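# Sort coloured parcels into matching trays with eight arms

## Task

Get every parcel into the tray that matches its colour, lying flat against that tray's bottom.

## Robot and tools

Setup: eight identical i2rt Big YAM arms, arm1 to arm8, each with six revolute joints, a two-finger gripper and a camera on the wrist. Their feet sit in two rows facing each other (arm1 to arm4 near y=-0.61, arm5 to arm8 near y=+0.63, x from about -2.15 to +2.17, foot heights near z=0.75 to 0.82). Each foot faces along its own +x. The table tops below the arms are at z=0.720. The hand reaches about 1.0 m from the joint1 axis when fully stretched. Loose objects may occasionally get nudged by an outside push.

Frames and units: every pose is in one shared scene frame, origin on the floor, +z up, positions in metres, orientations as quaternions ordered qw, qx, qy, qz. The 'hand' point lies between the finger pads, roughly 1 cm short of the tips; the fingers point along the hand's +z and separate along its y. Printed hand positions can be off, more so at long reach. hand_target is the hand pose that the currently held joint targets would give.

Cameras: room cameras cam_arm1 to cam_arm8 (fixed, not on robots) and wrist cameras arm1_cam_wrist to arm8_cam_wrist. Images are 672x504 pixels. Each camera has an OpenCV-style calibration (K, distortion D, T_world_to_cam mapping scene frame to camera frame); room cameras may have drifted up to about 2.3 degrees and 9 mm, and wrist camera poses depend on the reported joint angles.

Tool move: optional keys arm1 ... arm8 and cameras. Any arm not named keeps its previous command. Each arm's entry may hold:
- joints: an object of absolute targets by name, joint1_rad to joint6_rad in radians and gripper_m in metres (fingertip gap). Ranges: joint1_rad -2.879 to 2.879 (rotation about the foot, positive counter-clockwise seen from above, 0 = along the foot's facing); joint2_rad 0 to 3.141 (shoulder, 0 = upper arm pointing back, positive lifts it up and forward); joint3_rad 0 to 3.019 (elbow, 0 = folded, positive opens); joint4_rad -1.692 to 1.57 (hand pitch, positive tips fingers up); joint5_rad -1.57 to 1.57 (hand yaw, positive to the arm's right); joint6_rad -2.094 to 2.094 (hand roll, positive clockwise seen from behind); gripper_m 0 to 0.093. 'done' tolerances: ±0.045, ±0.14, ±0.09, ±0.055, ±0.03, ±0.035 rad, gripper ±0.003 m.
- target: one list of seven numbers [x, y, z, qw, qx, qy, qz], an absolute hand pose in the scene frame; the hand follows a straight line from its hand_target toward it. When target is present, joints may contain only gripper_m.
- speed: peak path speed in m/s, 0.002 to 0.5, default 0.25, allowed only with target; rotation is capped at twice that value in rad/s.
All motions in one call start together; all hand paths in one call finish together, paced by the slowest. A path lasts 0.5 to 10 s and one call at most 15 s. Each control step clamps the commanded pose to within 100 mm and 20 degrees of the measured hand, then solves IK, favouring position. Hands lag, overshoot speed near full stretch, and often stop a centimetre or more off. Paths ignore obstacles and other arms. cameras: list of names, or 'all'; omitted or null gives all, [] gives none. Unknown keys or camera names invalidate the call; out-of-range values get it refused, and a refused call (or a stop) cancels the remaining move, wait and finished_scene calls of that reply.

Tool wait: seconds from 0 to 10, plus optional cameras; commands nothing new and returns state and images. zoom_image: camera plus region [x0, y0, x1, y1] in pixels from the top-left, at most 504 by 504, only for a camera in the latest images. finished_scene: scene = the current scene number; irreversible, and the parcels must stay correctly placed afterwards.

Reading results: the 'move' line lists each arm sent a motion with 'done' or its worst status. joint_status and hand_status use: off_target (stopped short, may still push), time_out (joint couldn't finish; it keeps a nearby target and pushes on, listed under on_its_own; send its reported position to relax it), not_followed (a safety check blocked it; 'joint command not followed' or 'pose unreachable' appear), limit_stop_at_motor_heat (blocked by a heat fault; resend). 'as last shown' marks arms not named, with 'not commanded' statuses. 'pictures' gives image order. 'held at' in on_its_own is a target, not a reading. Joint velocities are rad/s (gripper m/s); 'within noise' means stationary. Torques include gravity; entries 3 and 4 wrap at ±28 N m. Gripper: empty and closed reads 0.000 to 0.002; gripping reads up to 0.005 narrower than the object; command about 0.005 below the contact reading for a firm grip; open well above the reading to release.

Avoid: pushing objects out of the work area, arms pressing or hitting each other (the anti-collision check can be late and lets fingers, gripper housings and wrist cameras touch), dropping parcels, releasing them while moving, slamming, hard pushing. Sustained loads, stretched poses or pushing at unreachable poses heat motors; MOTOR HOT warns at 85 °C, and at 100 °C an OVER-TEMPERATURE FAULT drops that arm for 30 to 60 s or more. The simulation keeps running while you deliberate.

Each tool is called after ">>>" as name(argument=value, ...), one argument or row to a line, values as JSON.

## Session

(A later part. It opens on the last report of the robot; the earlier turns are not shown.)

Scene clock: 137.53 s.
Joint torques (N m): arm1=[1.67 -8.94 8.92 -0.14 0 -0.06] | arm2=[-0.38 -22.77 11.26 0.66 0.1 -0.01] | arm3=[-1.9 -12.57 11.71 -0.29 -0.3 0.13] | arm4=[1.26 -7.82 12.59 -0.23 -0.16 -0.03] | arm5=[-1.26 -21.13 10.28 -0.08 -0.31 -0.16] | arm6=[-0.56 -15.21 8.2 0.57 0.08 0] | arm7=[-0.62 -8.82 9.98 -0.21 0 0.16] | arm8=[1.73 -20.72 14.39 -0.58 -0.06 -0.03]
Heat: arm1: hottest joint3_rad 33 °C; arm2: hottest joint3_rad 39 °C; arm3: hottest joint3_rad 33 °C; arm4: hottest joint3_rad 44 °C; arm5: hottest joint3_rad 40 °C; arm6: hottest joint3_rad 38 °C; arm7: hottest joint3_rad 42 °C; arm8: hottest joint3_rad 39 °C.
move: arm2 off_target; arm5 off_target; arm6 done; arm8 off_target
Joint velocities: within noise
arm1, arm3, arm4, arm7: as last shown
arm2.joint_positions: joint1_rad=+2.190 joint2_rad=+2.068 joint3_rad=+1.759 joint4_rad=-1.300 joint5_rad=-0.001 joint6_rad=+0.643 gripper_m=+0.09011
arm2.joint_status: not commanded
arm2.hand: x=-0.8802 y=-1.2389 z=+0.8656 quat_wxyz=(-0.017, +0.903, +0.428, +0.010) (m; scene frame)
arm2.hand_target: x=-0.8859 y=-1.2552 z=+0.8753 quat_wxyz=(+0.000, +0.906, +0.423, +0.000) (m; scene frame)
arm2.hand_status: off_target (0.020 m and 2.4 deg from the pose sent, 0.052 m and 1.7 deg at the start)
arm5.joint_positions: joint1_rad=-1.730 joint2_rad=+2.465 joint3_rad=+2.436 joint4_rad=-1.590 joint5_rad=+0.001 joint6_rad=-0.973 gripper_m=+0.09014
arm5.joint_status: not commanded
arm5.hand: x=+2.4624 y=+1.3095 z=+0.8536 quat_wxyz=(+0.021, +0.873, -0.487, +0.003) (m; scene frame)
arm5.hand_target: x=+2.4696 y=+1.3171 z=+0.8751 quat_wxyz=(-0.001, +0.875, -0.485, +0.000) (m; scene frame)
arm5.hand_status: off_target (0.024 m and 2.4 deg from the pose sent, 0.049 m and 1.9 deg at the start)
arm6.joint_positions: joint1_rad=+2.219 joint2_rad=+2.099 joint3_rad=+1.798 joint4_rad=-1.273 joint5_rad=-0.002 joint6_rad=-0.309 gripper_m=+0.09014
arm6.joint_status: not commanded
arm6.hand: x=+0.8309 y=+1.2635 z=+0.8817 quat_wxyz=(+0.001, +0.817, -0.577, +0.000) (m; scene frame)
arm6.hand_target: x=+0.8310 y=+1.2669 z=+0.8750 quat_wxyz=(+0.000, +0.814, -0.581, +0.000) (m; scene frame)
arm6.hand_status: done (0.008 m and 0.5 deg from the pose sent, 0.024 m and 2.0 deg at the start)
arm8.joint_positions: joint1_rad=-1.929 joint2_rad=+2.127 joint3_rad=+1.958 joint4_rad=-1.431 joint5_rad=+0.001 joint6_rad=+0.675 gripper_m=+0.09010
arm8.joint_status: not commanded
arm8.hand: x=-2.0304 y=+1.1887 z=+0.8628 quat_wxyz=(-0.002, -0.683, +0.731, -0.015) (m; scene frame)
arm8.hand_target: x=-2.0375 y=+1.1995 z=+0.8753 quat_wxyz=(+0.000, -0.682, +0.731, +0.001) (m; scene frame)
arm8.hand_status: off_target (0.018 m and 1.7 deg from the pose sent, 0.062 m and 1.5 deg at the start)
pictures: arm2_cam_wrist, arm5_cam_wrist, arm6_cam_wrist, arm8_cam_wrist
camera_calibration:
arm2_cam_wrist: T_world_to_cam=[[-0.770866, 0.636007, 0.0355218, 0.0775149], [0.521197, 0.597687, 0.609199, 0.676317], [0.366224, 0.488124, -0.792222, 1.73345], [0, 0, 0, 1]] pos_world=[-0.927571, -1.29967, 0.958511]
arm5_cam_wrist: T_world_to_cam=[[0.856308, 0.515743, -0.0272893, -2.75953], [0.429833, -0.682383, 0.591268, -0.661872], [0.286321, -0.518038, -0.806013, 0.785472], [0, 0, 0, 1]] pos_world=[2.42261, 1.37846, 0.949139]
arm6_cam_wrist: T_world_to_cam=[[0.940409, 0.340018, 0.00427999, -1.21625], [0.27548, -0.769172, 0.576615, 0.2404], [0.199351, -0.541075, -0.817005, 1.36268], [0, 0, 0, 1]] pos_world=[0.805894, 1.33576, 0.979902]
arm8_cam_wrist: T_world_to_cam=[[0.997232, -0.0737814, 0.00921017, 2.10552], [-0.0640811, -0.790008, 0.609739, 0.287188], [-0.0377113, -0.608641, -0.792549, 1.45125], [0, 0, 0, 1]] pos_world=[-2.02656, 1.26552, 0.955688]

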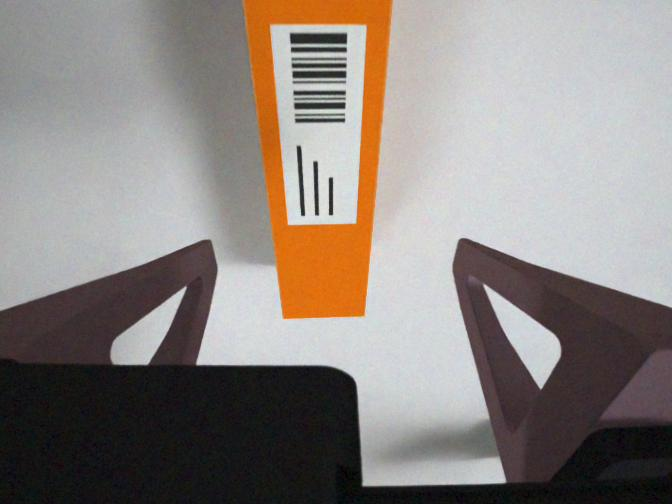

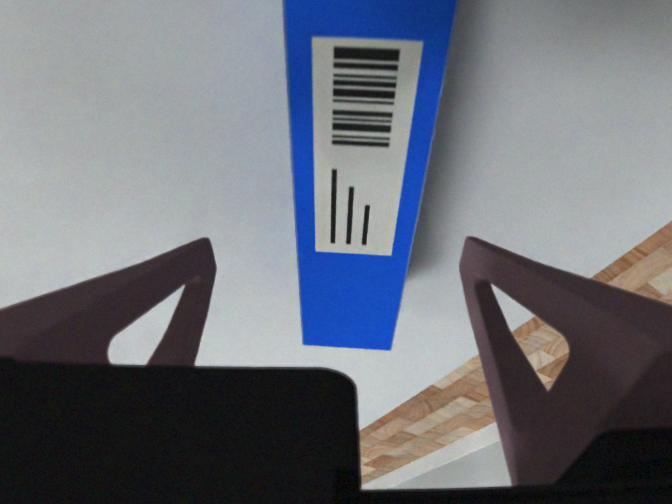

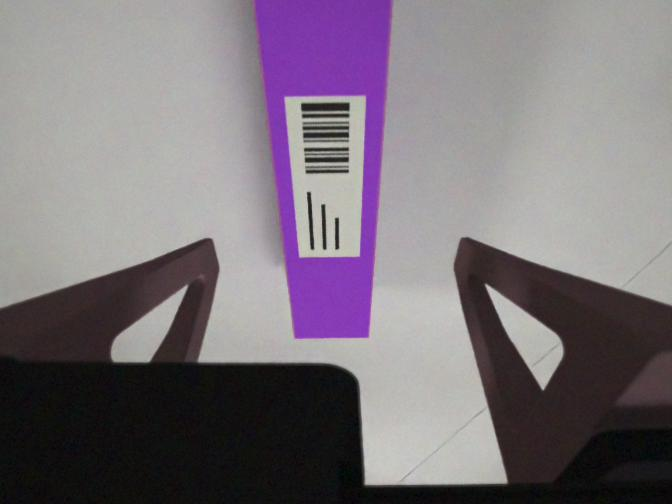

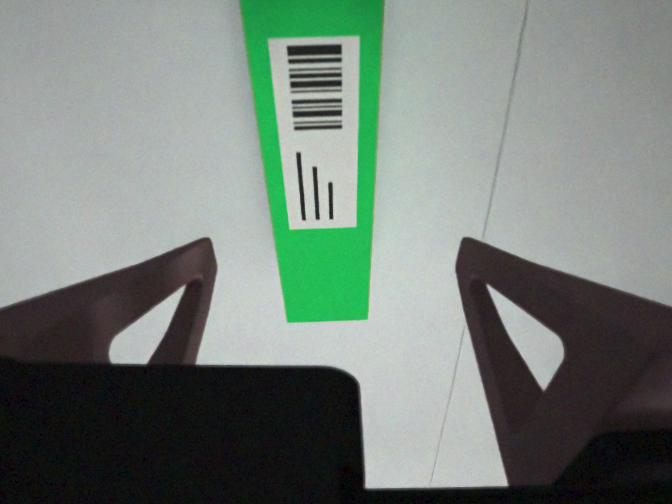

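>>> move(
  arm2={"target":[-0.878,-1.25,0.765,0,0.906,0.423,0],"speed":0.2},
  arm5={"target":[2.475,1.31,0.765,0,-0.875,0.485,0],"speed":0.2},
  arm6={"target":[0.831,1.263,0.765,0,-0.814,0.581,0],"speed":0.2},
  arm8={"target":[-2.038,1.195,0.765,0,-0.682,0.731,0],"speed":0.2},
  cameras=[],
)

>>> move(
  arm2={"target":[-0.878,-1.25,0.749,0,0.906,0.423,0],"speed":0.1},
  arm5={"target":[2.475,1.31,0.749,0,-0.875,0.485,0],"speed":0.1},
  arm6={"target":[0.831,1.263,0.749,0,-0.814,0.581,0],"speed":0.1},
  arm8={"target":[-2.038,1.195,0.749,0,-0.682,0.731,0],"speed":0.1},
  cameras=["arm2_cam_wrist","arm5_cam_wrist","arm6_cam_wrist","arm8_cam_wrist"],
)

>>> move(
  arm2={"joints":{"gripper_m":0.045}},
  arm5={"joints":{"gripper_m":0.045}},
  arm6={"joints":{"gripper_m":0.045}},
  arm8={"joints":{"gripper_m":0.045}},
  cameras=[],
)

Scene clock: 154.77 s.
Joint torques (N m): arm1=[1.85 -9 8.92 -0.14 0.01 -0.09] | arm2=[0.62 -23.59 7.92 0.88 0.09 0.08] | arm3=[-2.02 -12.4 11.7 -0.32 -0.3 0.12] | arm4=[1.26 -7.82 12.59 -0.24 -0.16 -0.03] | arm5=[-1.03 -22.3 6.84 0.75 -0.29 -0.16] | arm6=[-0.56 -16.09 7.82 0.55 0.08 0] | arm7=[-0.67 -8.53 9.96 -0.23 0 0.16] | arm8=[2.14 -21.13 9.63 0.23 -0.05 0]
Heat: arm1: hottest joint3_rad 34 °C; arm2: hottest joint3_rad 39 °C; arm3: hottest joint3_rad 33 °C; arm4: hottest joint3_rad 45 °C; arm5: hottest joint3_rad 39 °C; arm6: hottest joint3_rad 37 °C; arm7: hottest joint3_rad 41 °C; arm8: hottest joint3_rad 42 °C.
move: arm2 done; arm5 done; arm6 done; arm8 done
Joint velocities: within noise
arm1, arm3, arm4, arm7: as last shown
arm2.joint_positions: joint1_rad=+2.190 joint2_rad=+2.178 joint3_rad=+1.659 joint4_rad=-1.068 joint5_rad=-0.001 joint6_rad=+0.646 gripper_m=+0.09011
arm2.joint_status: not commanded
arm2.hand: x=-0.8804 y=-1.2440 z=+0.7644 quat_wxyz=(-0.007, +0.904, +0.427, +0.004) (m; scene frame)
arm2.hand_target: x=-0.8779 y=-1.2499 z=+0.7651 quat_wxyz=(+0.000, +0.906, +0.423, +0.000) (m; scene frame)
arm2.hand_status: done (0.007 m and 1.1 deg from the pose sent, 0.101 m and 2.4 deg at the start)
arm4.hand: x=+1.8682 y=-0.2729 z=+1.0335 quat_wxyz=(+0.005, +0.700, -0.714, -0.001) (m; scene frame)
arm5.joint_positions: joint1_rad=-1.739 joint2_rad=+2.497 joint3_rad=+2.250 joint4_rad=-1.354 joint5_rad=+0.001 joint6_rad=-0.984 gripper_m=+0.09014
arm5.joint_status: not commanded
arm5.hand: x=+2.4683 y=+1.3064 z=+0.7604 quat_wxyz=(+0.011, +0.874, -0.486, +0.002) (m; scene frame)
arm5.hand_target: x=+2.4751 y=+1.3098 z=+0.7651 quat_wxyz=(+0.000, +0.875, -0.485, +0.000) (m; scene frame)
arm5.hand_status: done (0.009 m and 1.3 deg from the pose sent, 0.089 m and 2.4 deg at the start)
arm6.joint_positions: joint1_rad=+2.219 joint2_rad=+2.223 joint3_rad=+1.680 joint4_rad=-1.046 joint5_rad=-0.002 joint6_rad=-0.309 gripper_m=+0.09014
arm6.joint_status: not commanded
arm6.hand: x=+0.8311 y=+1.2561 z=+0.7641 quat_wxyz=(+0.008, +0.816, -0.577, +0.005) (m; scene frame)
arm6.hand_target: x=+0.8310 y=+1.2630 z=+0.7650 quat_wxyz=(+0.000, +0.814, -0.581, +0.000) (m; scene frame)
arm6.hand_status: done (0.007 m and 1.2 deg from the pose sent, 0.117 m and 0.5 deg at the start)
arm8.joint_positions: joint1_rad=-1.929 joint2_rad=+2.203 joint3_rad=+1.833 joint4_rad=-1.207 joint5_rad=+0.001 joint6_rad=+0.675 gripper_m=+0.09010
arm8.joint_status: not commanded
arm8.hand: x=-2.0338 y=+1.1935 z=+0.7689 quat_wxyz=(+0.000, -0.683, +0.731, -0.004) (m; scene frame)
arm8.hand_target: x=-2.0379 y=+1.1950 z=+0.7649 quat_wxyz=(+0.000, -0.682, +0.731, +0.000) (m; scene frame)
arm8.hand_status: done (0.006 m and 0.4 deg from the pose sent, 0.098 m and 1.8 deg at the start)
pictures: none
No camera images: "cameras" was empty.

Scene clock: 155.83 s.
Joint torques (N m): arm1=[2.02 -8.88 8.94 -0.06 0.03 -0.09] | arm2=[0.62 -22.18 7.2 0.94 0.1 0.08] | arm3=[-2.02 -12.69 11.67 -0.34 -0.29 0.13] | arm4=[1.26 -7.82 12.59 -0.24 -0.16 -0.03] | arm5=[-0.91 -20.78 6.65 0.9 -0.3 -0.12] | arm6=[-0.5 -15.44 7.27 0.57 0.08 0] | arm7=[-0.56 -8.53 9.95 -0.24 0 0.15] | arm8=[2.08 -20.07 8.83 0.23 -0.05 0.01]
Heat: arm1: hottest joint3_rad 34 °C; arm2: hottest joint3_rad 39 °C; arm3: hottest joint3_rad 33 °C; arm4: hottest joint3_rad 45 °C; arm5: hottest joint3_rad 39 °C; arm6: hottest joint3_rad 37 °C; arm7: hottest joint3_rad 41 °C; arm8: hottest joint3_rad 42 °C.
move: arm2 off_target; arm5 done; arm6 done; arm8 off_target
Joint velocities: within noise
arm1, arm3, arm4, arm7: as last shown
arm2.joint_positions: joint1_rad=+2.190 joint2_rad=+2.179 joint3_rad=+1.659 joint4_rad=-1.037 joint5_rad=-0.001 joint6_rad=+0.646 gripper_m=+0.09011
arm2.joint_status: not commanded
arm2.hand: x=-0.8807 y=-1.2511 z=+0.7635 quat_wxyz=(+0.006, +0.904, +0.427, -0.002) (m; scene frame)
arm2.hand_target: x=-0.8779 y=-1.2497 z=+0.7493 quat_wxyz=(+0.000, +0.906, +0.423, +0.000) (m; scene frame)
arm2.hand_status: off_target (0.015 m and 0.9 deg from the pose sent, 0.017 m and 1.1 deg at the start)
arm5.joint_positions: joint1_rad=-1.739 joint2_rad=+2.501 joint3_rad=+2.241 joint4_rad=-1.325 joint5_rad=+0.001 joint6_rad=-0.984 gripper_m=+0.09014
arm5.joint_status: not commanded
arm5.hand: x=+2.4697 y=+1.3092 z=+0.7535 quat_wxyz=(+0.004, +0.874, -0.486, +0.001) (m; scene frame)
arm5.hand_target: x=+2.4751 y=+1.3099 z=+0.7490 quat_wxyz=(+0.000, +0.875, -0.485, +0.000) (m; scene frame)
arm5.hand_status: done (0.007 m and 0.5 deg from the pose sent, 0.014 m and 1.3 deg at the start)
arm6.joint_positions: joint1_rad=+2.219 joint2_rad=+2.234 joint3_rad=+1.680 joint4_rad=-1.017 joint5_rad=-0.002 joint6_rad=-0.309 gripper_m=+0.09014
arm6.joint_status: not commanded
arm6.hand: x=+0.8310 y=+1.2611 z=+0.7573 quat_wxyz=(+0.001, +0.816, -0.577, -0.001) (m; scene frame)
arm6.hand_target: x=+0.8310 y=+1.2629 z=+0.7492 quat_wxyz=(+0.000, +0.814, -0.581, +0.000) (m; scene frame)
arm6.hand_status: done (0.008 m and 0.5 deg from the pose sent, 0.017 m and 1.2 deg at the start)
arm8.joint_positions: joint1_rad=-1.929 joint2_rad=+2.203 joint3_rad=+1.827 joint4_rad=-1.176 joint5_rad=+0.001 joint6_rad=+0.675 gripper_m=+0.09010
arm8.joint_status: not commanded
arm8.hand: x=-2.0369 y=+1.1980 z=+0.7666 quat_wxyz=(+0.002, -0.683, +0.731, +0.009) (m; scene frame)
arm8.hand_target: x=-2.0376 y=+1.1947 z=+0.7492 quat_wxyz=(+0.000, -0.682, +0.731, +0.000) (m; scene frame)
arm8.hand_status: off_target (0.018 m and 1.0 deg from the pose sent, 0.020 m and 0.4 deg at the start)
pictures: arm2_cam_wrist, arm5_cam_wrist, arm6_cam_wrist, arm8_cam_wrist
camera_calibration:
arm2_cam_wrist: T_world_to_cam=[[-0.768885, 0.639376, 0.00394236, 0.118545], [0.524383, 0.627048, 0.57605, 0.810961], [0.36584, 0.444983, -0.817405, 1.62358], [0, 0, 0, 1]] pos_world=[-0.928079, -1.30677, 0.859503]
arm5_cam_wrist: T_world_to_cam=[[0.855689, 0.51749, 0.000150854, -2.7898], [0.423018, -0.699645, 0.575806, -0.554964], [0.29808, -0.492647, -0.817586, 0.649012], [0, 0, 0, 1]] pos_world=[2.4285, 1.37515, 0.850596]
arm6_cam_wrist: T_world_to_cam=[[0.940539, 0.33965, 0.00487275, -1.21504], [0.27522, -0.770375, 0.575131, 0.313177], [0.199097, -0.539593, -0.818046, 1.25883], [0, 0, 0, 1]] pos_world=[0.805968, 1.33321, 0.855588]
arm8_cam_wrist: T_world_to_cam=[[0.997068, -0.0735723, -0.0210305, 2.13618], [-0.0478013, -0.813494, 0.579606, 0.437124], [-0.0597511, -0.576901, -0.814626, 1.31448], [0, 0, 0, 1]] pos_world=[-2.03048, 1.27109, 0.862375]

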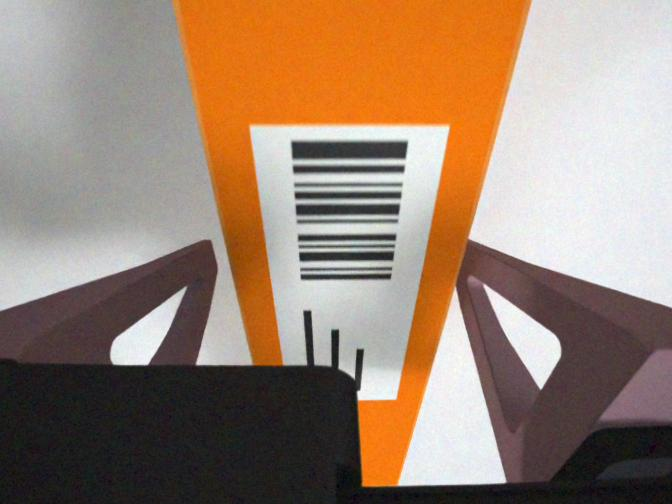

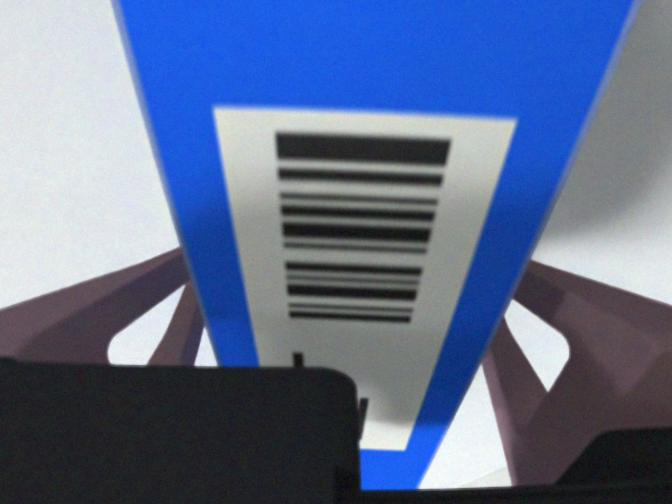

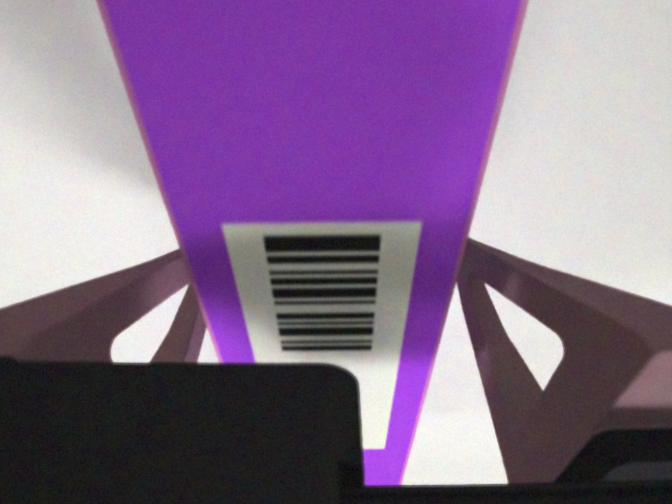

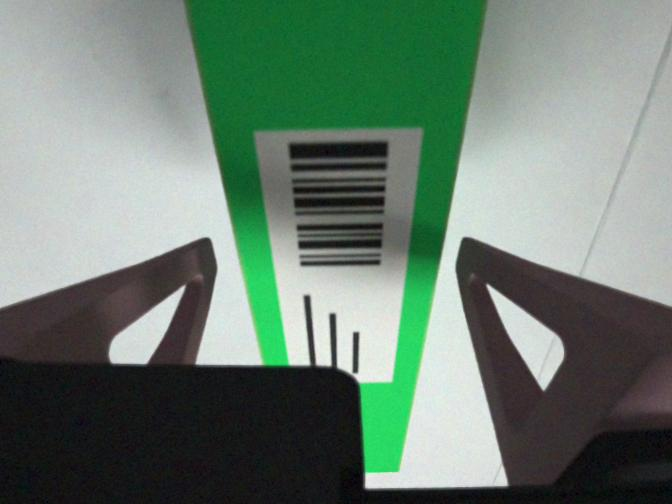

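Scene clock: 156.43 s.
Joint torques (N m): arm1=[2.08 -8.94 8.83 -0.16 0.02 -0.08] | arm2=[0.62 -22.18 7.2 0.94 0.1 0.07] | arm3=[-1.9 -12.51 11.69 -0.34 -0.3 0.13] | arm4=[1.2 -7.82 12.59 -0.24 -0.16 -0.03] | arm5=[-1.2 -20.42 6.82 0.73 -0.25 -0.16] | arm6=[-0.56 -15.38 7.3 0.55 0.08 0] | arm7=[-0.67 -8.64 9.98 -0.24 0 0.16] | arm8=[2.14 -20.13 8.75 0.24 -0.05 0.01]
Heat: arm1: hottest joint3_rad 34 °C; arm2: hottest joint3_rad 39 °C; arm3: hottest joint3_rad 33 °C; arm4: hottest joint3_rad 45 °C; arm5: hottest joint3_rad 39 °C; arm6: hottest joint3_rad 37 °C; arm7: hottest joint3_rad 41 °C; arm8: hottest joint3_rad 42 °C.
move: arm2 off_target; arm5 off_target; arm6 off_target; arm8 off_target
Joint velocities: within noise
arm1, arm3, arm4, arm7: as last shown
arm2.joint_positions: joint1_rad=+2.190 joint2_rad=+2.179 joint3_rad=+1.659 joint4_rad=-1.037 joint5_rad=-0.001 joint6_rad=+0.647 gripper_m=+0.05836
arm2.joint_status: gripper_m off_target (ended at +0.05839, target +0.04500)
arm2.hand: x=-0.8807 y=-1.2512 z=+0.7635 quat_wxyz=(+0.006, +0.904, +0.427, -0.002) (m; scene frame)
arm2.hand_target: x=-0.8779 y=-1.2497 z=+0.7493 quat_wxyz=(+0.000, +0.906, +0.423, +0.000) (m; scene frame)
arm2.hand_status: not commanded
arm5.joint_positions: joint1_rad=-1.739 joint2_rad=+2.501 joint3_rad=+2.241 joint4_rad=-1.325 joint5_rad=+0.000 joint6_rad=-0.984 gripper_m=+0.05837
arm5.joint_status: gripper_m off_target (ended at +0.05840, target +0.04500)
arm5.hand: x=+2.4695 y=+1.3094 z=+0.7535 quat_wxyz=(+0.004, +0.874, -0.486, +0.001) (m; scene frame)
arm5.hand_target: x=+2.4751 y=+1.3098 z=+0.7490 quat_wxyz=(+0.000, +0.875, -0.485, +0.000) (m; scene frame)
arm5.hand_status: not commanded
arm6.joint_positions: joint1_rad=+2.219 joint2_rad=+2.234 joint3_rad=+1.680 joint4_rad=-1.017 joint5_rad=-0.001 joint6_rad=-0.309 gripper_m=+0.05929
arm6.joint_status: gripper_m off_target (ended at +0.05932, target +0.04500)
arm6.hand: x=+0.8310 y=+1.2612 z=+0.7573 quat_wxyz=(+0.000, +0.816, -0.577, -0.001) (m; scene frame)
arm6.hand_target: x=+0.8311 y=+1.2629 z=+0.7492 quat_wxyz=(+0.000, +0.814, -0.581, +0.000) (m; scene frame)
arm6.hand_status: not commanded
arm8.joint_positions: joint1_rad=-1.929 joint2_rad=+2.203 joint3_rad=+1.827 joint4_rad=-1.176 joint5_rad=+0.001 joint6_rad=+0.675 gripper_m=+0.05987
arm8.joint_status: gripper_m off_target (ended at +0.05990, target +0.04500)
arm8.hand: x=-2.0369 y=+1.1981 z=+0.7666 quat_wxyz=(+0.002, -0.683, +0.731, +0.009) (m; scene frame)
arm8.hand_target: x=-2.0376 y=+1.1947 z=+0.7492 quat_wxyz=(+0.000, -0.682, +0.731, +0.000) (m; scene frame)
arm8.hand_status: not commanded
pictures: none
No camera images: "cameras" was empty.

>>> move(
  arm2={"target":[-0.88,-1.24,0.93,0,0.906,0.423,0],"speed":0.25},
  arm5={"target":[2.46,1.29,0.93,0,-0.875,0.485,0],"speed":0.25},
  arm6={"target":[0.831,1.25,0.93,0,-0.814,0.581,0],"speed":0.25},
  arm8={"target":[-2.03,1.185,0.93,0,-0.682,0.731,0],"speed":0.25},
  cameras=[],
)

>>> move(
  arm2={"target":[-0.87,-1.003,1.05,0,0.906,0.423,0],"speed":0.35},
  arm5={"target":[2.323,0.99,1.05,0,-0.875,0.485,0],"speed":0.35},
  arm6={"target":[0.842,1.008,1.05,0,-0.814,0.581,0],"speed":0.35},
  arm8={"target":[-1.877,0.967,1.05,0,-0.682,0.731,0],"speed":0.35},
  cameras=[],
)

>>> move(
  arm2={"joints":{"joint1_rad":-2.12,"joint6_rad":0.36}},
  arm5={"joints":{"joint1_rad":1.581,"joint6_rad":-0.251}},
  arm6={"joints":{"joint1_rad":-1.187,"joint6_rad":-0.234}},
  arm8={"joints":{"joint1_rad":0.339,"joint6_rad":-0.267}},
  cameras=[],
)

>>> move(
  arm2={"target":[-0.21,-0.38,0.82,0,0,1,0],"speed":0.35},
  arm5={"target":[2.0,0,0.82,0,0.707,0.707,0],"speed":0.35},
  arm6={"target":[0.7,0,0.82,0,0.707,0.707,0],"speed":0.35},
  arm8={"target":[-1.84,0,0.82,0,0.707,0.707,0],"speed":0.35},
  cameras=["cam_arm1","cam_arm2","cam_arm3","cam_arm4"],
)

Scene clock: 191.80 s.
Joint torques (N m): arm1=[2.14 -8.82 8.94 -0.16 0.03 -0.06] | arm2=[0.26 -21.6 11.36 0.1 0.09 0.03] | arm3=[-1.96 -12.57 11.69 -0.31 -0.29 0.12] | arm4=[1.2 -7.82 12.59 -0.24 -0.16 -0.03] | arm5=[-0.85 -19.9 10.44 -0.28 -0.22 -0.09] | arm6=[-0.56 -16.38 11.92 -0.28 0.06 0] | arm7=[-0.5 -8.7 9.96 -0.23 0 0.16] | arm8=[2.02 -19.72 14.49 -0.65 -0.06 0]
Heat: arm1: hottest joint3_rad 35 °C; arm2: hottest joint2_rad 37 °C; arm3: hottest joint3_rad 34 °C; arm4: hottest joint3_rad 47 °C; arm5: hottest joint2_rad 39 °C; arm6: hottest joint2_rad 36 °C; arm7: hottest joint3_rad 41 °C; arm8: hottest joint3_rad 38 °C.
move: arm2 off_target; arm5 off_target; arm6 off_target; arm8 off_target
Joint velocities: within noise
arm1, arm3, arm4, arm7: as last shown
arm2.joint_positions: joint1_rad=+2.190 joint2_rad=+1.985 joint3_rad=+1.779 joint4_rad=-1.381 joint5_rad=-0.001 joint6_rad=+0.647 gripper_m=+0.05836
arm2.joint_status: not commanded
arm2.hand: x=-0.8798 y=-1.2288 z=+0.9226 quat_wxyz=(-0.007, +0.904, +0.427, +0.005) (m; scene frame)
arm2.hand_target: x=-0.8799 y=-1.2396 z=+0.9300 quat_wxyz=(+0.000, +0.906, +0.423, +0.000) (m; scene frame)
arm2.hand_status: off_target (0.013 m and 1.1 deg from the pose sent, 0.167 m and 0.9 deg at the start)
arm5.joint_positions: joint1_rad=-1.739 joint2_rad=+2.321 joint3_rad=+2.326 joint4_rad=-1.619 joint5_rad=+0.000 joint6_rad=-0.985 gripper_m=+0.05838
arm5.joint_status: not commanded
arm5.hand: x=+2.4562 y=+1.2808 z=+0.9128 quat_wxyz=(+0.018, +0.874, -0.486, +0.002) (m; scene frame)
arm5.hand_target: x=+2.4597 y=+1.2892 z=+0.9300 quat_wxyz=(-0.001, +0.875, -0.485, +0.000) (m; scene frame)
arm5.hand_status: off_target (0.020 m and 2.1 deg from the pose sent, 0.178 m and 0.5 deg at the start)
arm6.joint_positions: joint1_rad=+2.219 joint2_rad=+2.036 joint3_rad=+1.752 joint4_rad=-1.342 joint5_rad=-0.001 joint6_rad=-0.308 gripper_m=+0.05929
arm6.joint_status: not commanded
arm6.hand: x=+0.8319 y=+1.2337 z=+0.9033 quat_wxyz=(+0.022, +0.816, -0.577, +0.016) (m; scene frame)
arm6.hand_target: x=+0.8311 y=+1.2488 z=+0.9303 quat_wxyz=(+0.000, +0.814, -0.581, +0.000) (m; scene frame)
arm6.hand_status: off_target (0.031 m and 3.1 deg from the pose sent, 0.173 m and 0.5 deg at the start)
arm8.joint_positions: joint1_rad=-1.929 joint2_rad=+2.057 joint3_rad=+1.989 joint4_rad=-1.528 joint5_rad=+0.001 joint6_rad=+0.675 gripper_m=+0.05987
arm8.joint_status: not commanded
arm8.hand: x=-2.0217 y=+1.1762 z=+0.9189 quat_wxyz=(-0.002, -0.683, +0.731, -0.013) (m; scene frame)
arm8.hand_target: x=-2.0295 y=+1.1845 z=+0.9299 quat_wxyz=(+0.000, -0.682, +0.731, +0.000) (m; scene frame)
arm8.hand_status: off_target (0.016 m and 1.5 deg from the pose sent, 0.164 m and 1.0 deg at the start)
pictures: none
No camera images: "cameras" was empty.

Scene clock: 193.73 s.
Joint torques (N m): arm1=[1.67 -9.05 8.83 -0.14 0.03 -0.04] | arm2=[0.32 -11.28 8.38 0.2 0.1 0.04] | arm3=[-1.9 -12.51 11.67 -0.32 -0.29 0.13] | arm4=[1.26 -7.88 12.59 -0.23 -0.16 -0.03] | arm5=[-0.85 -8.41 7.3 -0.1 -0.22 -0.08] | arm6=[-1.2 -8.23 8.62 -0.16 0.07 -0.09] | arm7=[-0.5 -8.76 9.95 -0.23 -0.02 0.15] | arm8=[1.79 -9.41 9.57 -0.55 -0.04 -0.01]
Heat: arm1: hottest joint3_rad 35 °C; arm2: hottest joint2_rad 37 °C; arm3: hottest joint3_rad 34 °C; arm4: hottest joint3_rad 47 °C; arm5: hottest joint2_rad 38 °C; arm6: hottest joint2_rad 36 °C; arm7: hottest joint3_rad 41 °C; arm8: hottest joint3_rad 38 °C.
move: arm2 done; arm5 done; arm6 done; arm8 done
Joint velocities: within noise
arm1, arm3, arm4, arm7: as last shown
arm2.joint_positions: joint1_rad=+2.190 joint2_rad=+1.328 joint3_rad=+1.291 joint4_rad=-1.520 joint5_rad=-0.001 joint6_rad=+0.647 gripper_m=+0.05836
arm2.joint_status: not commanded
arm2.hand: x=-0.8703 y=-1.0049 z=+1.0514 quat_wxyz=(+0.006, +0.904, +0.427, -0.003) (m; scene frame)
arm2.hand_target: x=-0.8699 y=-1.0029 z=+1.0500 quat_wxyz=(+0.000, +0.906, +0.423, +0.000) (m; scene frame)
arm2.hand_status: done (0.002 m and 0.9 deg from the pose sent, 0.259 m and 1.1 deg at the start)
arm5.joint_positions: joint1_rad=-1.739 joint2_rad=+1.342 joint3_rad=+1.305 joint4_rad=-1.534 joint5_rad=+0.000 joint6_rad=-0.985 gripper_m=+0.05837
arm5.joint_status: not commanded
arm5.hand: x=+2.3237 y=+0.9914 z=+1.0478 quat_wxyz=(-0.003, +0.874, -0.486, +0.000) (m; scene frame)
arm5.hand_target: x=+2.3231 y=+0.9900 z=+1.0500 quat_wxyz=(+0.000, +0.875, -0.485, +0.000) (m; scene frame)
arm5.hand_status: done (0.003 m and 0.4 deg from the pose sent, 0.348 m and 2.1 deg at the start)
arm6.joint_positions: joint1_rad=+2.219 joint2_rad=+1.349 joint3_rad=+1.237 joint4_rad=-1.467 joint5_rad=-0.001 joint6_rad=-0.308 gripper_m=+0.05929
arm6.joint_status: not commanded
arm6.hand: x=+0.8389 y=+1.0102 z=+1.0434 quat_wxyz=(+0.004, +0.816, -0.578, +0.002) (m; scene frame)
arm6.hand_target: x=+0.8420 y=+1.0080 z=+1.0499 quat_wxyz=(+0.000, +0.814, -0.581, +0.000) (m; scene frame)
arm6.hand_status: done (0.008 m and 0.7 deg from the pose sent, 0.269 m and 3.2 deg at the start)
arm8.joint_positions: joint1_rad=-1.929 joint2_rad=+1.331 joint3_rad=+1.397 joint4_rad=-1.622 joint5_rad=+0.001 joint6_rad=+0.675 gripper_m=+0.05987
arm8.joint_status: not commanded
arm8.hand: x=-1.8786 y=+0.9701 z=+1.0513 quat_wxyz=(+0.001, -0.683, +0.731, +0.007) (m; scene frame)
arm8.hand_target: x=-1.8770 y=+0.9671 z=+1.0501 quat_wxyz=(+0.000, -0.682, +0.731, +0.000) (m; scene frame)
arm8.hand_status: done (0.004 m and 0.8 deg from the pose sent, 0.286 m and 1.5 deg at the start)
pictures: none
No camera images: "cameras" was empty.

Scene clock: 197.57 s.
Joint torques (N m): arm1=[1.9 -8.88 8.8 -0.03 0.02 -0.06] | arm2=[0.67 -11.28 8.39 0.21 -0.05 -0.19] | arm3=[-1.85 -12.4 11.7 -0.35 -0.29 0.13] | arm4=[1.26 -7.82 12.59 -0.23 -0.16 -0.03] | arm5=[-1.2 -8 7.2 -0.1 -0.12 0.05] | arm6=[0.15 -8.23 8.62 -0.17 -0.04 -0.02] | arm7=[-0.56 -8.59 9.98 -0.27 -0.01 0.15] | arm8=[1.61 -9.41 9.63 -0.59 -0.06 -0.09]
Heat: arm1: hottest joint3_rad 35 °C; arm2: hottest joint2_rad 37 °C; arm3: hottest joint3_rad 34 °C; arm4: hottest joint3_rad 47 °C; arm5: hottest joint3_rad 39 °C; arm6: hottest joint2_rad 35 °C; arm7: hottest joint3_rad 41 °C; arm8: hottest joint3_rad 38 °C.
move: arm2 done; arm5 done; arm6 done; arm8 done
Joint velocities: within noise
arm1.joint_positions: joint1_rad=+1.510 joint2_rad=+1.335 joint3_rad=+1.398 joint4_rad=-1.609 joint5_rad=+0.001 joint6_rad=-0.467 gripper_m=+0.09014
arm1.joint_status: not commanded
arm1.hand: x=-1.9718 y=-0.2611 z=+1.0559 quat_wxyz=(-0.010, +0.701, -0.713, +0.001) (m; scene frame)
arm1.hand_target: x=-1.9758 y=-0.2614 z=+1.0561 quat_wxyz=(-0.004, +0.707, -0.707, +0.003) (m; scene frame)
arm1.hand_status: not commanded
arm2.joint_positions: joint1_rad=-2.125 joint2_rad=+1.328 joint3_rad=+1.291 joint4_rad=-1.520 joint5_rad=+0.002 joint6_rad=+0.373 gripper_m=+0.05838
arm2.joint_status: all done
arm2.hand: x=-0.4957 y=-0.4908 z=+1.0519 quat_wxyz=(-0.007, -0.009, -1.000, -0.002) (m; scene frame)
arm2.hand_target: x=-0.4983 y=-0.4894 z=+1.0505 quat_wxyz=(+0.000, +0.000, -1.000, -0.001) (m; scene frame)
arm2.hand_status: not commanded
arm3.joint_positions: joint1_rad=+0.281 joint2_rad=+1.346 joint3_rad=+1.371 joint4_rad=-1.618 joint5_rad=+0.004 joint6_rad=-0.362 gripper_m=+0.09006
arm3.joint_status: not commanded
arm3.hand: x=+0.0745 y=-0.4892 z=+1.0288 quat_wxyz=(-0.001, +1.000, +0.016, +0.014) (m; scene frame)
arm3.hand_target: x=+0.0742 y=-0.4836 z=+1.0435 quat_wxyz=(-0.004, +1.000, +0.000, +0.001) (m; scene frame)
arm3.hand_status: not commanded
arm4.joint_positions: joint1_rad=+0.135 joint2_rad=+1.328 joint3_rad=+1.372 joint4_rad=-1.609 joint5_rad=+0.001 joint6_rad=-0.463 gripper_m=+0.09012
arm4.joint_status: not commanded
arm4.hand: x=+1.8682 y=-0.2729 z=+1.0335 quat_wxyz=(+0.005, +0.700, -0.714, -0.001) (m; scene frame)
arm4.hand_target: x=+1.8660 y=-0.2660 z=+1.0415 quat_wxyz=(+0.001, +0.707, -0.707, -0.003) (m; scene frame)
arm4.hand_status: not commanded
arm5.joint_positions: joint1_rad=+1.585 joint2_rad=+1.346 joint3_rad=+1.305 joint4_rad=-1.534 joint5_rad=-0.002 joint6_rad=-0.261 gripper_m=+0.05854
arm5.joint_status: all done
arm5.hand: x=+2.0700 y=+0.2700 z=+1.0414 quat_wxyz=(-0.001, +0.702, +0.712, +0.006) (m; scene frame)
arm5.hand_target: x=+2.0686 y=+0.2723 z=+1.0446 quat_wxyz=(-0.002, +0.707, +0.707, +0.007) (m; scene frame)
arm5.hand_status: not commanded
arm6.joint_positions: joint1_rad=-1.196 joint2_rad=+1.349 joint3_rad=+1.237 joint4_rad=-1.467 joint5_rad=+0.002 joint6_rad=-0.240 gripper_m=+0.05934
arm6.joint_status: all done
arm6.hand: x=+0.7579 y=+0.2575 z=+1.0434 quat_wxyz=(+0.003, -0.708, -0.706, -0.003) (m; scene frame)
arm6.hand_target: x=+0.7619 y=+0.2590 z=+1.0499 quat_wxyz=(+0.000, -0.707, -0.707, +0.000) (m; scene frame)
arm6.hand_status: not commanded
arm7.joint_positions: joint1_rad=-1.050 joint2_rad=+1.333 joint3_rad=+1.303 joint4_rad=-1.503 joint5_rad=-0.002 joint6_rad=-0.126 gripper_m=+0.09010
arm7.joint_status: not commanded
arm7.hand: x=-0.4700 y=+0.2273 z=+1.0557 quat_wxyz=(-0.011, -0.704, -0.710, +0.014) (m; scene frame)
arm7.hand_target: x=-0.4713 y=+0.2305 z=+1.0533 quat_wxyz=(-0.005, -0.707, -0.707, +0.007) (m; scene frame)
arm7.hand_status: not commanded
arm8.joint_positions: joint1_rad=+0.344 joint2_rad=+1.331 joint3_rad=+1.397 joint4_rad=-1.622 joint5_rad=-0.002 joint6_rad=-0.261 gripper_m=+0.05982
arm8.joint_status: all done
arm8.hand: x=-1.7605 y=+0.2862 z=+1.0520 quat_wxyz=(-0.005, -0.708, -0.707, +0.006) (m; scene frame)
arm8.hand_target: x=-1.7616 y=+0.2900 z=+1.0507 quat_wxyz=(+0.000, -0.707, -0.707, +0.001) (m; scene frame)
arm8.hand_status: not commanded
pictures: none
No camera images: "cameras" was empty.

Scene clock: 199.80 s.
Joint torques (N m): arm1=[1.79 -9.29 8.81 -0.12 0.05 -0.07] | arm2=[0.73 -25.64 11.43 0.13 0.01 -0.17] | arm3=[-2.08 -12.45 11.71 -0.34 -0.29 0.13] | arm4=[1.26 -7.88 12.59 -0.24 -0.16 -0.03] | arm5=[-0.85 -19.19 9.48 -0.2 -0.09 0.08] | arm6=[0.03 -15.79 11.47 -0.24 -0.05 -0.04] | arm7=[-0.5 -8.64 9.99 -0.24 0 0.16] | arm8=[1.55 -21.83 14.3 -0.57 -0.04 -0.09]
Heat: arm1: hottest joint3_rad 35 °C; arm2: hottest joint3_rad 38 °C; arm3: hottest joint3_rad 34 °C; arm4: hottest joint3_rad 47 °C; arm5: hottest joint3_rad 39 °C; arm6: hottest joint2_rad 35 °C; arm7: hottest joint3_rad 41 °C; arm8: hottest joint3_rad 38 °C.
move: arm2 off_target; arm5 off_target; arm6 off_target; arm8 off_target
Joint velocities: within noise
arm1, arm3, arm4, arm7: as last shown
arm2.joint_positions: joint1_rad=-2.125 joint2_rad=+2.273 joint3_rad=+1.958 joint4_rad=-1.283 joint5_rad=+0.002 joint6_rad=+0.373 gripper_m=+0.05838
arm2.joint_status: not commanded
arm2.hand: x=-0.2214 y=-0.3885 z=+0.8090 quat_wxyz=(+0.012, -0.009, -1.000, +0.005) (m; scene frame)
arm2.hand_target: x=-0.2107 y=-0.3801 z=+0.8200 quat_wxyz=(+0.000, +0.000, -1.000, +0.000) (m; scene frame)
arm2.hand_status: off_target (0.018 m and 1.8 deg from the pose sent, 0.384 m and 1.3 deg at the start)
arm5.joint_positions: joint1_rad=+1.585 joint2_rad=+2.205 joint3_rad=+1.835 joint4_rad=-1.239 joint5_rad=+0.000 joint6_rad=-0.259 gripper_m=+0.05854
arm5.joint_status: not commanded
arm5.hand: x=+2.0064 y=+0.0161 z=+0.7973 quat_wxyz=(-0.010, +0.702, +0.711, +0.020) (m; scene frame)
arm5.hand_target: x=+2.0002 y=+0.0010 z=+0.8202 quat_wxyz=(+0.000, +0.707, +0.707, +0.000) (m; scene frame)
arm5.hand_status: off_target (0.029 m and 2.7 deg from the pose sent, 0.356 m and 1.0 deg at the start)
arm6.joint_positions: joint1_rad=-1.196 joint2_rad=+2.176 joint3_rad=+1.721 joint4_rad=-1.150 joint5_rad=+0.001 joint6_rad=-0.240 gripper_m=+0.05934
arm6.joint_status: not commanded
arm6.hand: x=+0.6990 y=+0.0189 z=+0.8070 quat_wxyz=(+0.009, -0.708, -0.706, -0.014) (m; scene frame)
arm6.hand_target: x=+0.7002 y=+0.0008 z=+0.8204 quat_wxyz=(+0.000, -0.707, -0.707, +0.000) (m; scene frame)
arm6.hand_status: off_target (0.023 m and 1.9 deg from the pose sent, 0.346 m and 0.5 deg at the start)
arm8.joint_positions: joint1_rad=+0.344 joint2_rad=+2.215 joint3_rad=+1.954 joint4_rad=-1.343 joint5_rad=-0.002 joint6_rad=-0.261 gripper_m=+0.05982
arm8.joint_status: not commanded
arm8.hand: x=-1.8335 y=+0.0139 z=+0.8060 quat_wxyz=(+0.007, -0.708, -0.706, -0.015) (m; scene frame)
arm8.hand_target: x=-1.8398 y=+0.0008 z=+0.8203 quat_wxyz=(+0.000, -0.707, -0.707, +0.000) (m; scene frame)
arm8.hand_status: off_target (0.021 m and 1.9 deg from the pose sent, 0.377 m and 0.9 deg at the start)
pictures: cam_arm1, cam_arm2, cam_arm3, cam_arm4

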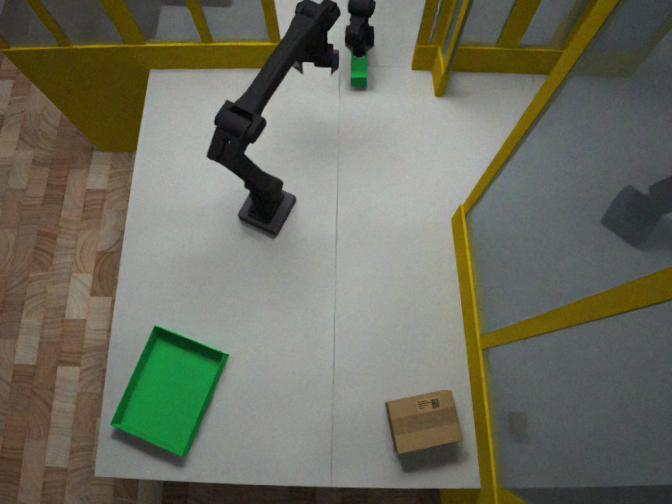

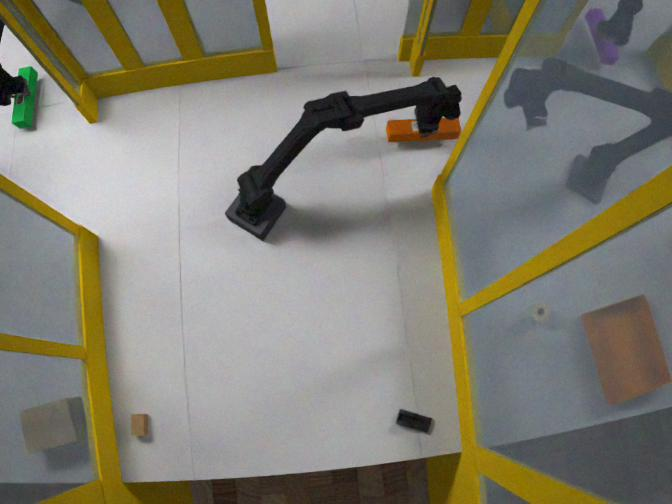

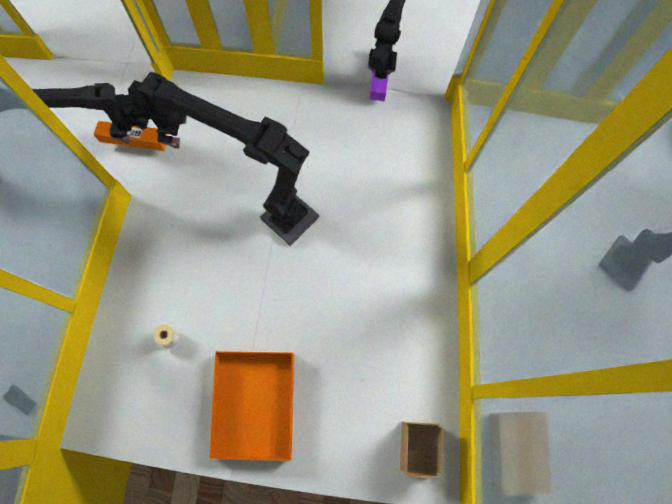

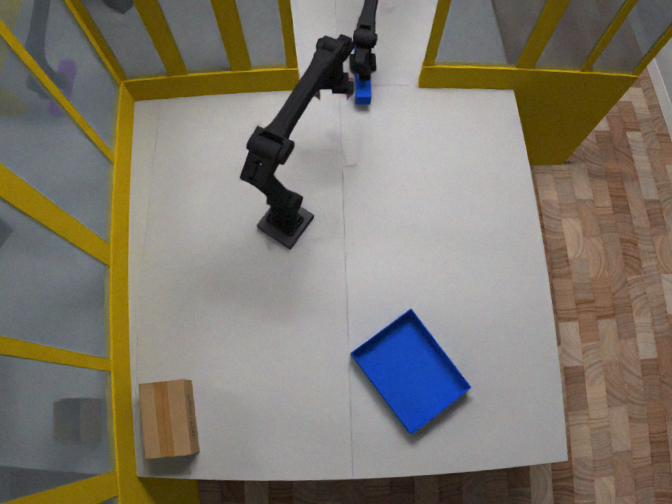

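>>> move(
  arm2={"target":[-0.21,-0.38,0.768,0,0,1,0],"speed":0.15},
  arm5={"target":[2.0,0,0.768,0,0.707,0.707,0],"speed":0.15},
  arm6={"target":[0.7,0,0.772,0,0.707,0.707,0],"speed":0.15},
  arm8={"target":[-1.84,0,0.776,0,0.707,0.707,0],"speed":0.15},
  cameras=[],
)

>>> move(
  arm2={"target":[-0.21,-0.38,0.74,0,0,1,0],"speed":0.06},
  arm5={"target":[2.0,0,0.735,0,0.707,0.707,0],"speed":0.06},
  arm6={"target":[0.7,0,0.737,0,0.707,0.707,0],"speed":0.06},
  arm8={"target":[-1.84,0,0.742,0,0.707,0.707,0],"speed":0.06},
  cameras=["arm2_cam_wrist","arm8_cam_wrist"],
)

Scene clock: 211.03 s.
Joint torques (N m): arm1=[1.79 -8.88 8.88 -0.12 0.01 -0.1] | arm2=[0.73 -26.29 7.94 0.94 0.01 -0.17] | arm3=[-1.96 -12.57 11.71 -0.34 -0.3 0.12] | arm4=[1.2 -7.82 12.59 -0.24 -0.16 -0.03] | arm5=[-0.67 -19.55 6.48 0.87 -0.07 0.06] | arm6=[0.09 -16.26 8.76 0.53 -0.03 -0.03] | arm7=[-0.73 -8.7 10.02 -0.23 -0.02 0.16] | arm8=[1.55 -21.3 9.57 0.28 -0.03 -0.08]
Heat: arm1: hottest joint3_rad 35 °C; arm2: hottest joint3_rad 40 °C; arm3: hottest joint3_rad 34 °C; arm4: hottest joint3_rad 48 °C; arm5: hottest joint3_rad 38 °C; arm6: hottest joint3_rad 37 °C; arm7: hottest joint3_rad 41 °C; arm8: hottest joint2_rad 41 °C.
move: arm2 done; arm5 done; arm6 off_target; arm8 off_target
Joint velocities: within noise
arm1, arm3, arm4, arm7: as last shown
arm2.joint_positions: joint1_rad=-2.125 joint2_rad=+2.323 joint3_rad=+1.958 joint4_rad=-1.207 joint5_rad=+0.002 joint6_rad=+0.373 gripper_m=+0.05838
arm2.joint_status: not commanded
arm2.hand: x=-0.2103 y=-0.3844 z=+0.7755 quat_wxyz=(+0.000, -0.009, -1.000, +0.000) (m; scene frame)
arm2.hand_target: x=-0.2102 y=-0.3800 z=+0.7680 quat_wxyz=(+0.000, +0.000, -1.000, +0.000) (m; scene frame)
arm2.hand_status: done (0.009 m and 1.0 deg from the pose sent, 0.044 m and 1.8 deg at the start)
arm5.joint_positions: joint1_rad=+1.585 joint2_rad=+2.259 joint3_rad=+1.835 joint4_rad=-1.164 joint5_rad=+0.000 joint6_rad=-0.259 gripper_m=+0.05854
arm5.joint_status: not commanded
arm5.hand: x=+2.0037 y=+0.0054 z=+0.7628 quat_wxyz=(-0.005, +0.702, +0.712, +0.011) (m; scene frame)
arm5.hand_target: x=+2.0000 y=+0.0001 z=+0.7681 quat_wxyz=(+0.000, +0.707, +0.707, +0.000) (m; scene frame)
arm5.hand_status: done (0.008 m and 1.5 deg from the pose sent, 0.034 m and 2.7 deg at the start)
arm6.joint_positions: joint1_rad=-1.196 joint2_rad=+2.238 joint3_rad=+1.721 joint4_rad=-1.081 joint5_rad=+0.001 joint6_rad=-0.240 gripper_m=+0.05934
arm6.joint_status: not commanded
arm6.hand: x=+0.6973 y=+0.0120 z=+0.7688 quat_wxyz=(+0.007, -0.708, -0.706, -0.011) (m; scene frame)
arm6.hand_target: x=+0.7001 y=+0.0003 z=+0.7721 quat_wxyz=(+0.000, -0.707, -0.707, +0.000) (m; scene frame)
arm6.hand_status: off_target (0.013 m and 1.5 deg from the pose sent, 0.040 m and 1.9 deg at the start)
arm8.joint_positions: joint1_rad=+0.344 joint2_rad=+2.243 joint3_rad=+1.954 joint4_rad=-1.276 joint5_rad=-0.002 joint6_rad=-0.261 gripper_m=+0.05982
arm8.joint_status: not commanded
arm8.hand: x=-1.8371 y=+0.0005 z=+0.7874 quat_wxyz=(-0.002, -0.708, -0.707, +0.002) (m; scene frame)
arm8.hand_target: x=-1.8400 y=+0.0003 z=+0.7760 quat_wxyz=(+0.000, -0.707, -0.707, +0.000) (m; scene frame)
arm8.hand_status: off_target (0.012 m and 0.3 deg from the pose sent, 0.034 m and 1.9 deg at the start)
pictures: none
No camera images: "cameras" was empty.

Scene clock: 212.13 s.
Joint torques (N m): arm1=[1.73 -9.05 8.9 -0.09 0.03 -0.06] | arm2=[0.67 -23.94 7.3 1.31 -0.01 -0.17] | arm3=[-2.02 -12.57 11.71 -0.36 -0.29 0.13] | arm4=[1.26 -7.88 12.59 -0.24 -0.16 -0.03] | arm5=[-1.08 -17.44 5.85 1.21 -0.1 0.01] | arm6=[0.03 -14.21 7.46 1.14 -0.02 -0.03] | arm7=[-0.73 -8.64 9.98 -0.2 0.02 0.15] | arm8=[1.67 -20.19 8.72 0.54 -0.1 -0.08]
Heat: arm1: hottest joint3_rad 35 °C; arm2: hottest joint3_rad 40 °C; arm3: hottest joint3_rad 34 °C; arm4: hottest joint3_rad 48 °C; arm5: hottest joint3_rad 38 °C; arm6: hottest joint3_rad 37 °C; arm7: hottest joint3_rad 41 °C; arm8: hottest joint2_rad 41 °C.
move: arm2 off_target; arm5 off_target; arm6 off_target; arm8 off_target
Joint velocities: within noise
arm1, arm3, arm4, arm7: as last shown
arm2.joint_positions: joint1_rad=-2.125 joint2_rad=+2.333 joint3_rad=+1.946 joint4_rad=-1.166 joint5_rad=+0.002 joint6_rad=+0.373 gripper_m=+0.05838
arm2.joint_status: not commanded
arm2.hand: x=-0.2064 y=-0.3830 z=+0.7649 quat_wxyz=(-0.009, -0.008, -1.000, -0.003) (m; scene frame)
arm2.hand_target: x=-0.2107 y=-0.3802 z=+0.7406 quat_wxyz=(+0.000, +0.000, -1.000, +0.000) (m; scene frame)
arm2.hand_status: off_target (0.025 m and 1.4 deg from the pose sent, 0.036 m and 1.0 deg at the start)
arm5.joint_positions: joint1_rad=+1.585 joint2_rad=+2.272 joint3_rad=+1.823 joint4_rad=-1.112 joint5_rad=+0.000 joint6_rad=-0.259 gripper_m=+0.05854
arm5.joint_status: not commanded
arm5.hand: x=+2.0024 y=+0.0002 z=+0.7499 quat_wxyz=(+0.001, +0.703, +0.712, +0.000) (m; scene frame)
arm5.hand_target: x=+2.0001 y=+0.0005 z=+0.7351 quat_wxyz=(+0.000, +0.707, +0.707, +0.000) (m; scene frame)
arm5.hand_status: off_target (0.015 m and 0.8 deg from the pose sent, 0.029 m and 1.5 deg at the start)
arm6.joint_positions: joint1_rad=-1.196 joint2_rad=+2.257 joint3_rad=+1.721 joint4_rad=-1.034 joint5_rad=+0.001 joint6_rad=-0.240 gripper_m=+0.05934
arm6.joint_status: not commanded
arm6.hand: x=+0.6954 y=+0.0042 z=+0.7568 quat_wxyz=(+0.000, -0.708, -0.706, +0.001) (m; scene frame)
arm6.hand_target: x=+0.7001 y=+0.0008 z=+0.7373 quat_wxyz=(+0.000, -0.707, -0.707, +0.000) (m; scene frame)
arm6.hand_status: off_target (0.021 m and 0.2 deg from the pose sent, 0.034 m and 1.5 deg at the start)
arm8.joint_positions: joint1_rad=+0.344 joint2_rad=+2.261 joint3_rad=+1.928 joint4_rad=-1.215 joint5_rad=+0.000 joint6_rad=-0.261 gripper_m=+0.05982
arm8.joint_status: not commanded
arm8.hand: x=-1.8384 y=-0.0031 z=+0.7665 quat_wxyz=(-0.006, -0.708, -0.706, +0.010) (m; scene frame)
arm8.hand_target: x=-1.8398 y=+0.0008 z=+0.7425 quat_wxyz=(+0.000, -0.707, -0.707, +0.000) (m; scene frame)
arm8.hand_status: off_target (0.025 m and 1.4 deg from the pose sent, 0.046 m and 0.3 deg at the start)
pictures: arm2_cam_wrist, arm8_cam_wrist
camera_calibration:
arm2_cam_wrist: T_world_to_cam=[[-0.0224014, -0.999729, 0.00640223, -0.393573], [-0.821947, 0.0220625, 0.569137, -0.59211], [-0.569124, 0.00748718, -0.822218, 0.634922], [0, 0, 0, 1]] pos_world=[-0.13415, -0.385156, 0.861556]
arm8_cam_wrist: T_world_to_cam=[[-0.999964, 0.00707515, -0.0047214, -1.83366], [0.00309835, 0.819923, 0.572466, -0.426306], [0.00792146, 0.572431, -0.819915, 0.765392], [0, 0, 0, 1]] pos_world=[-1.83834, -0.0756224, 0.862944]

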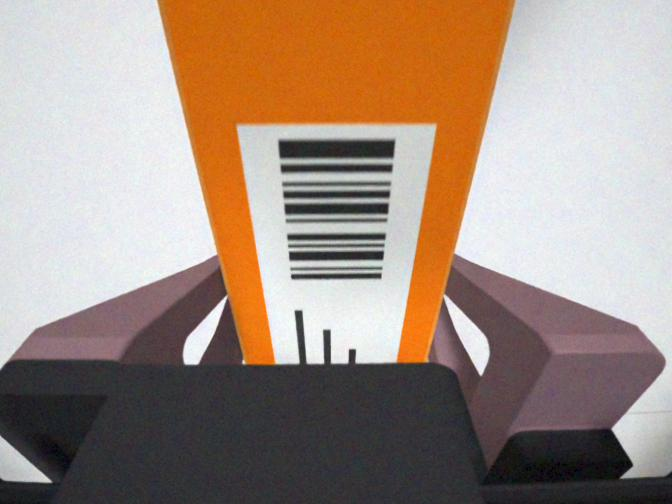

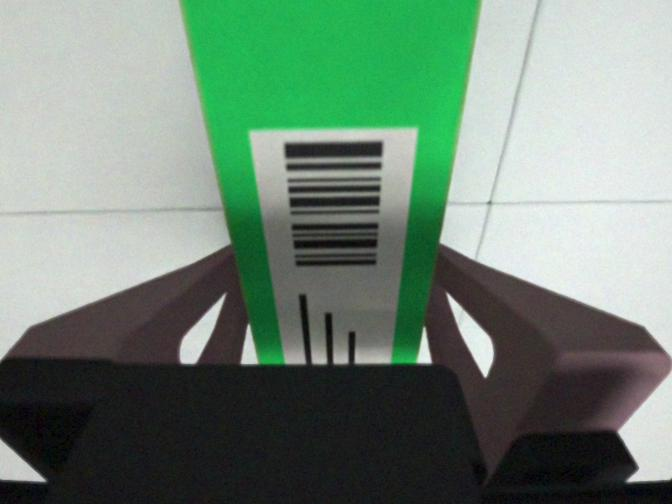

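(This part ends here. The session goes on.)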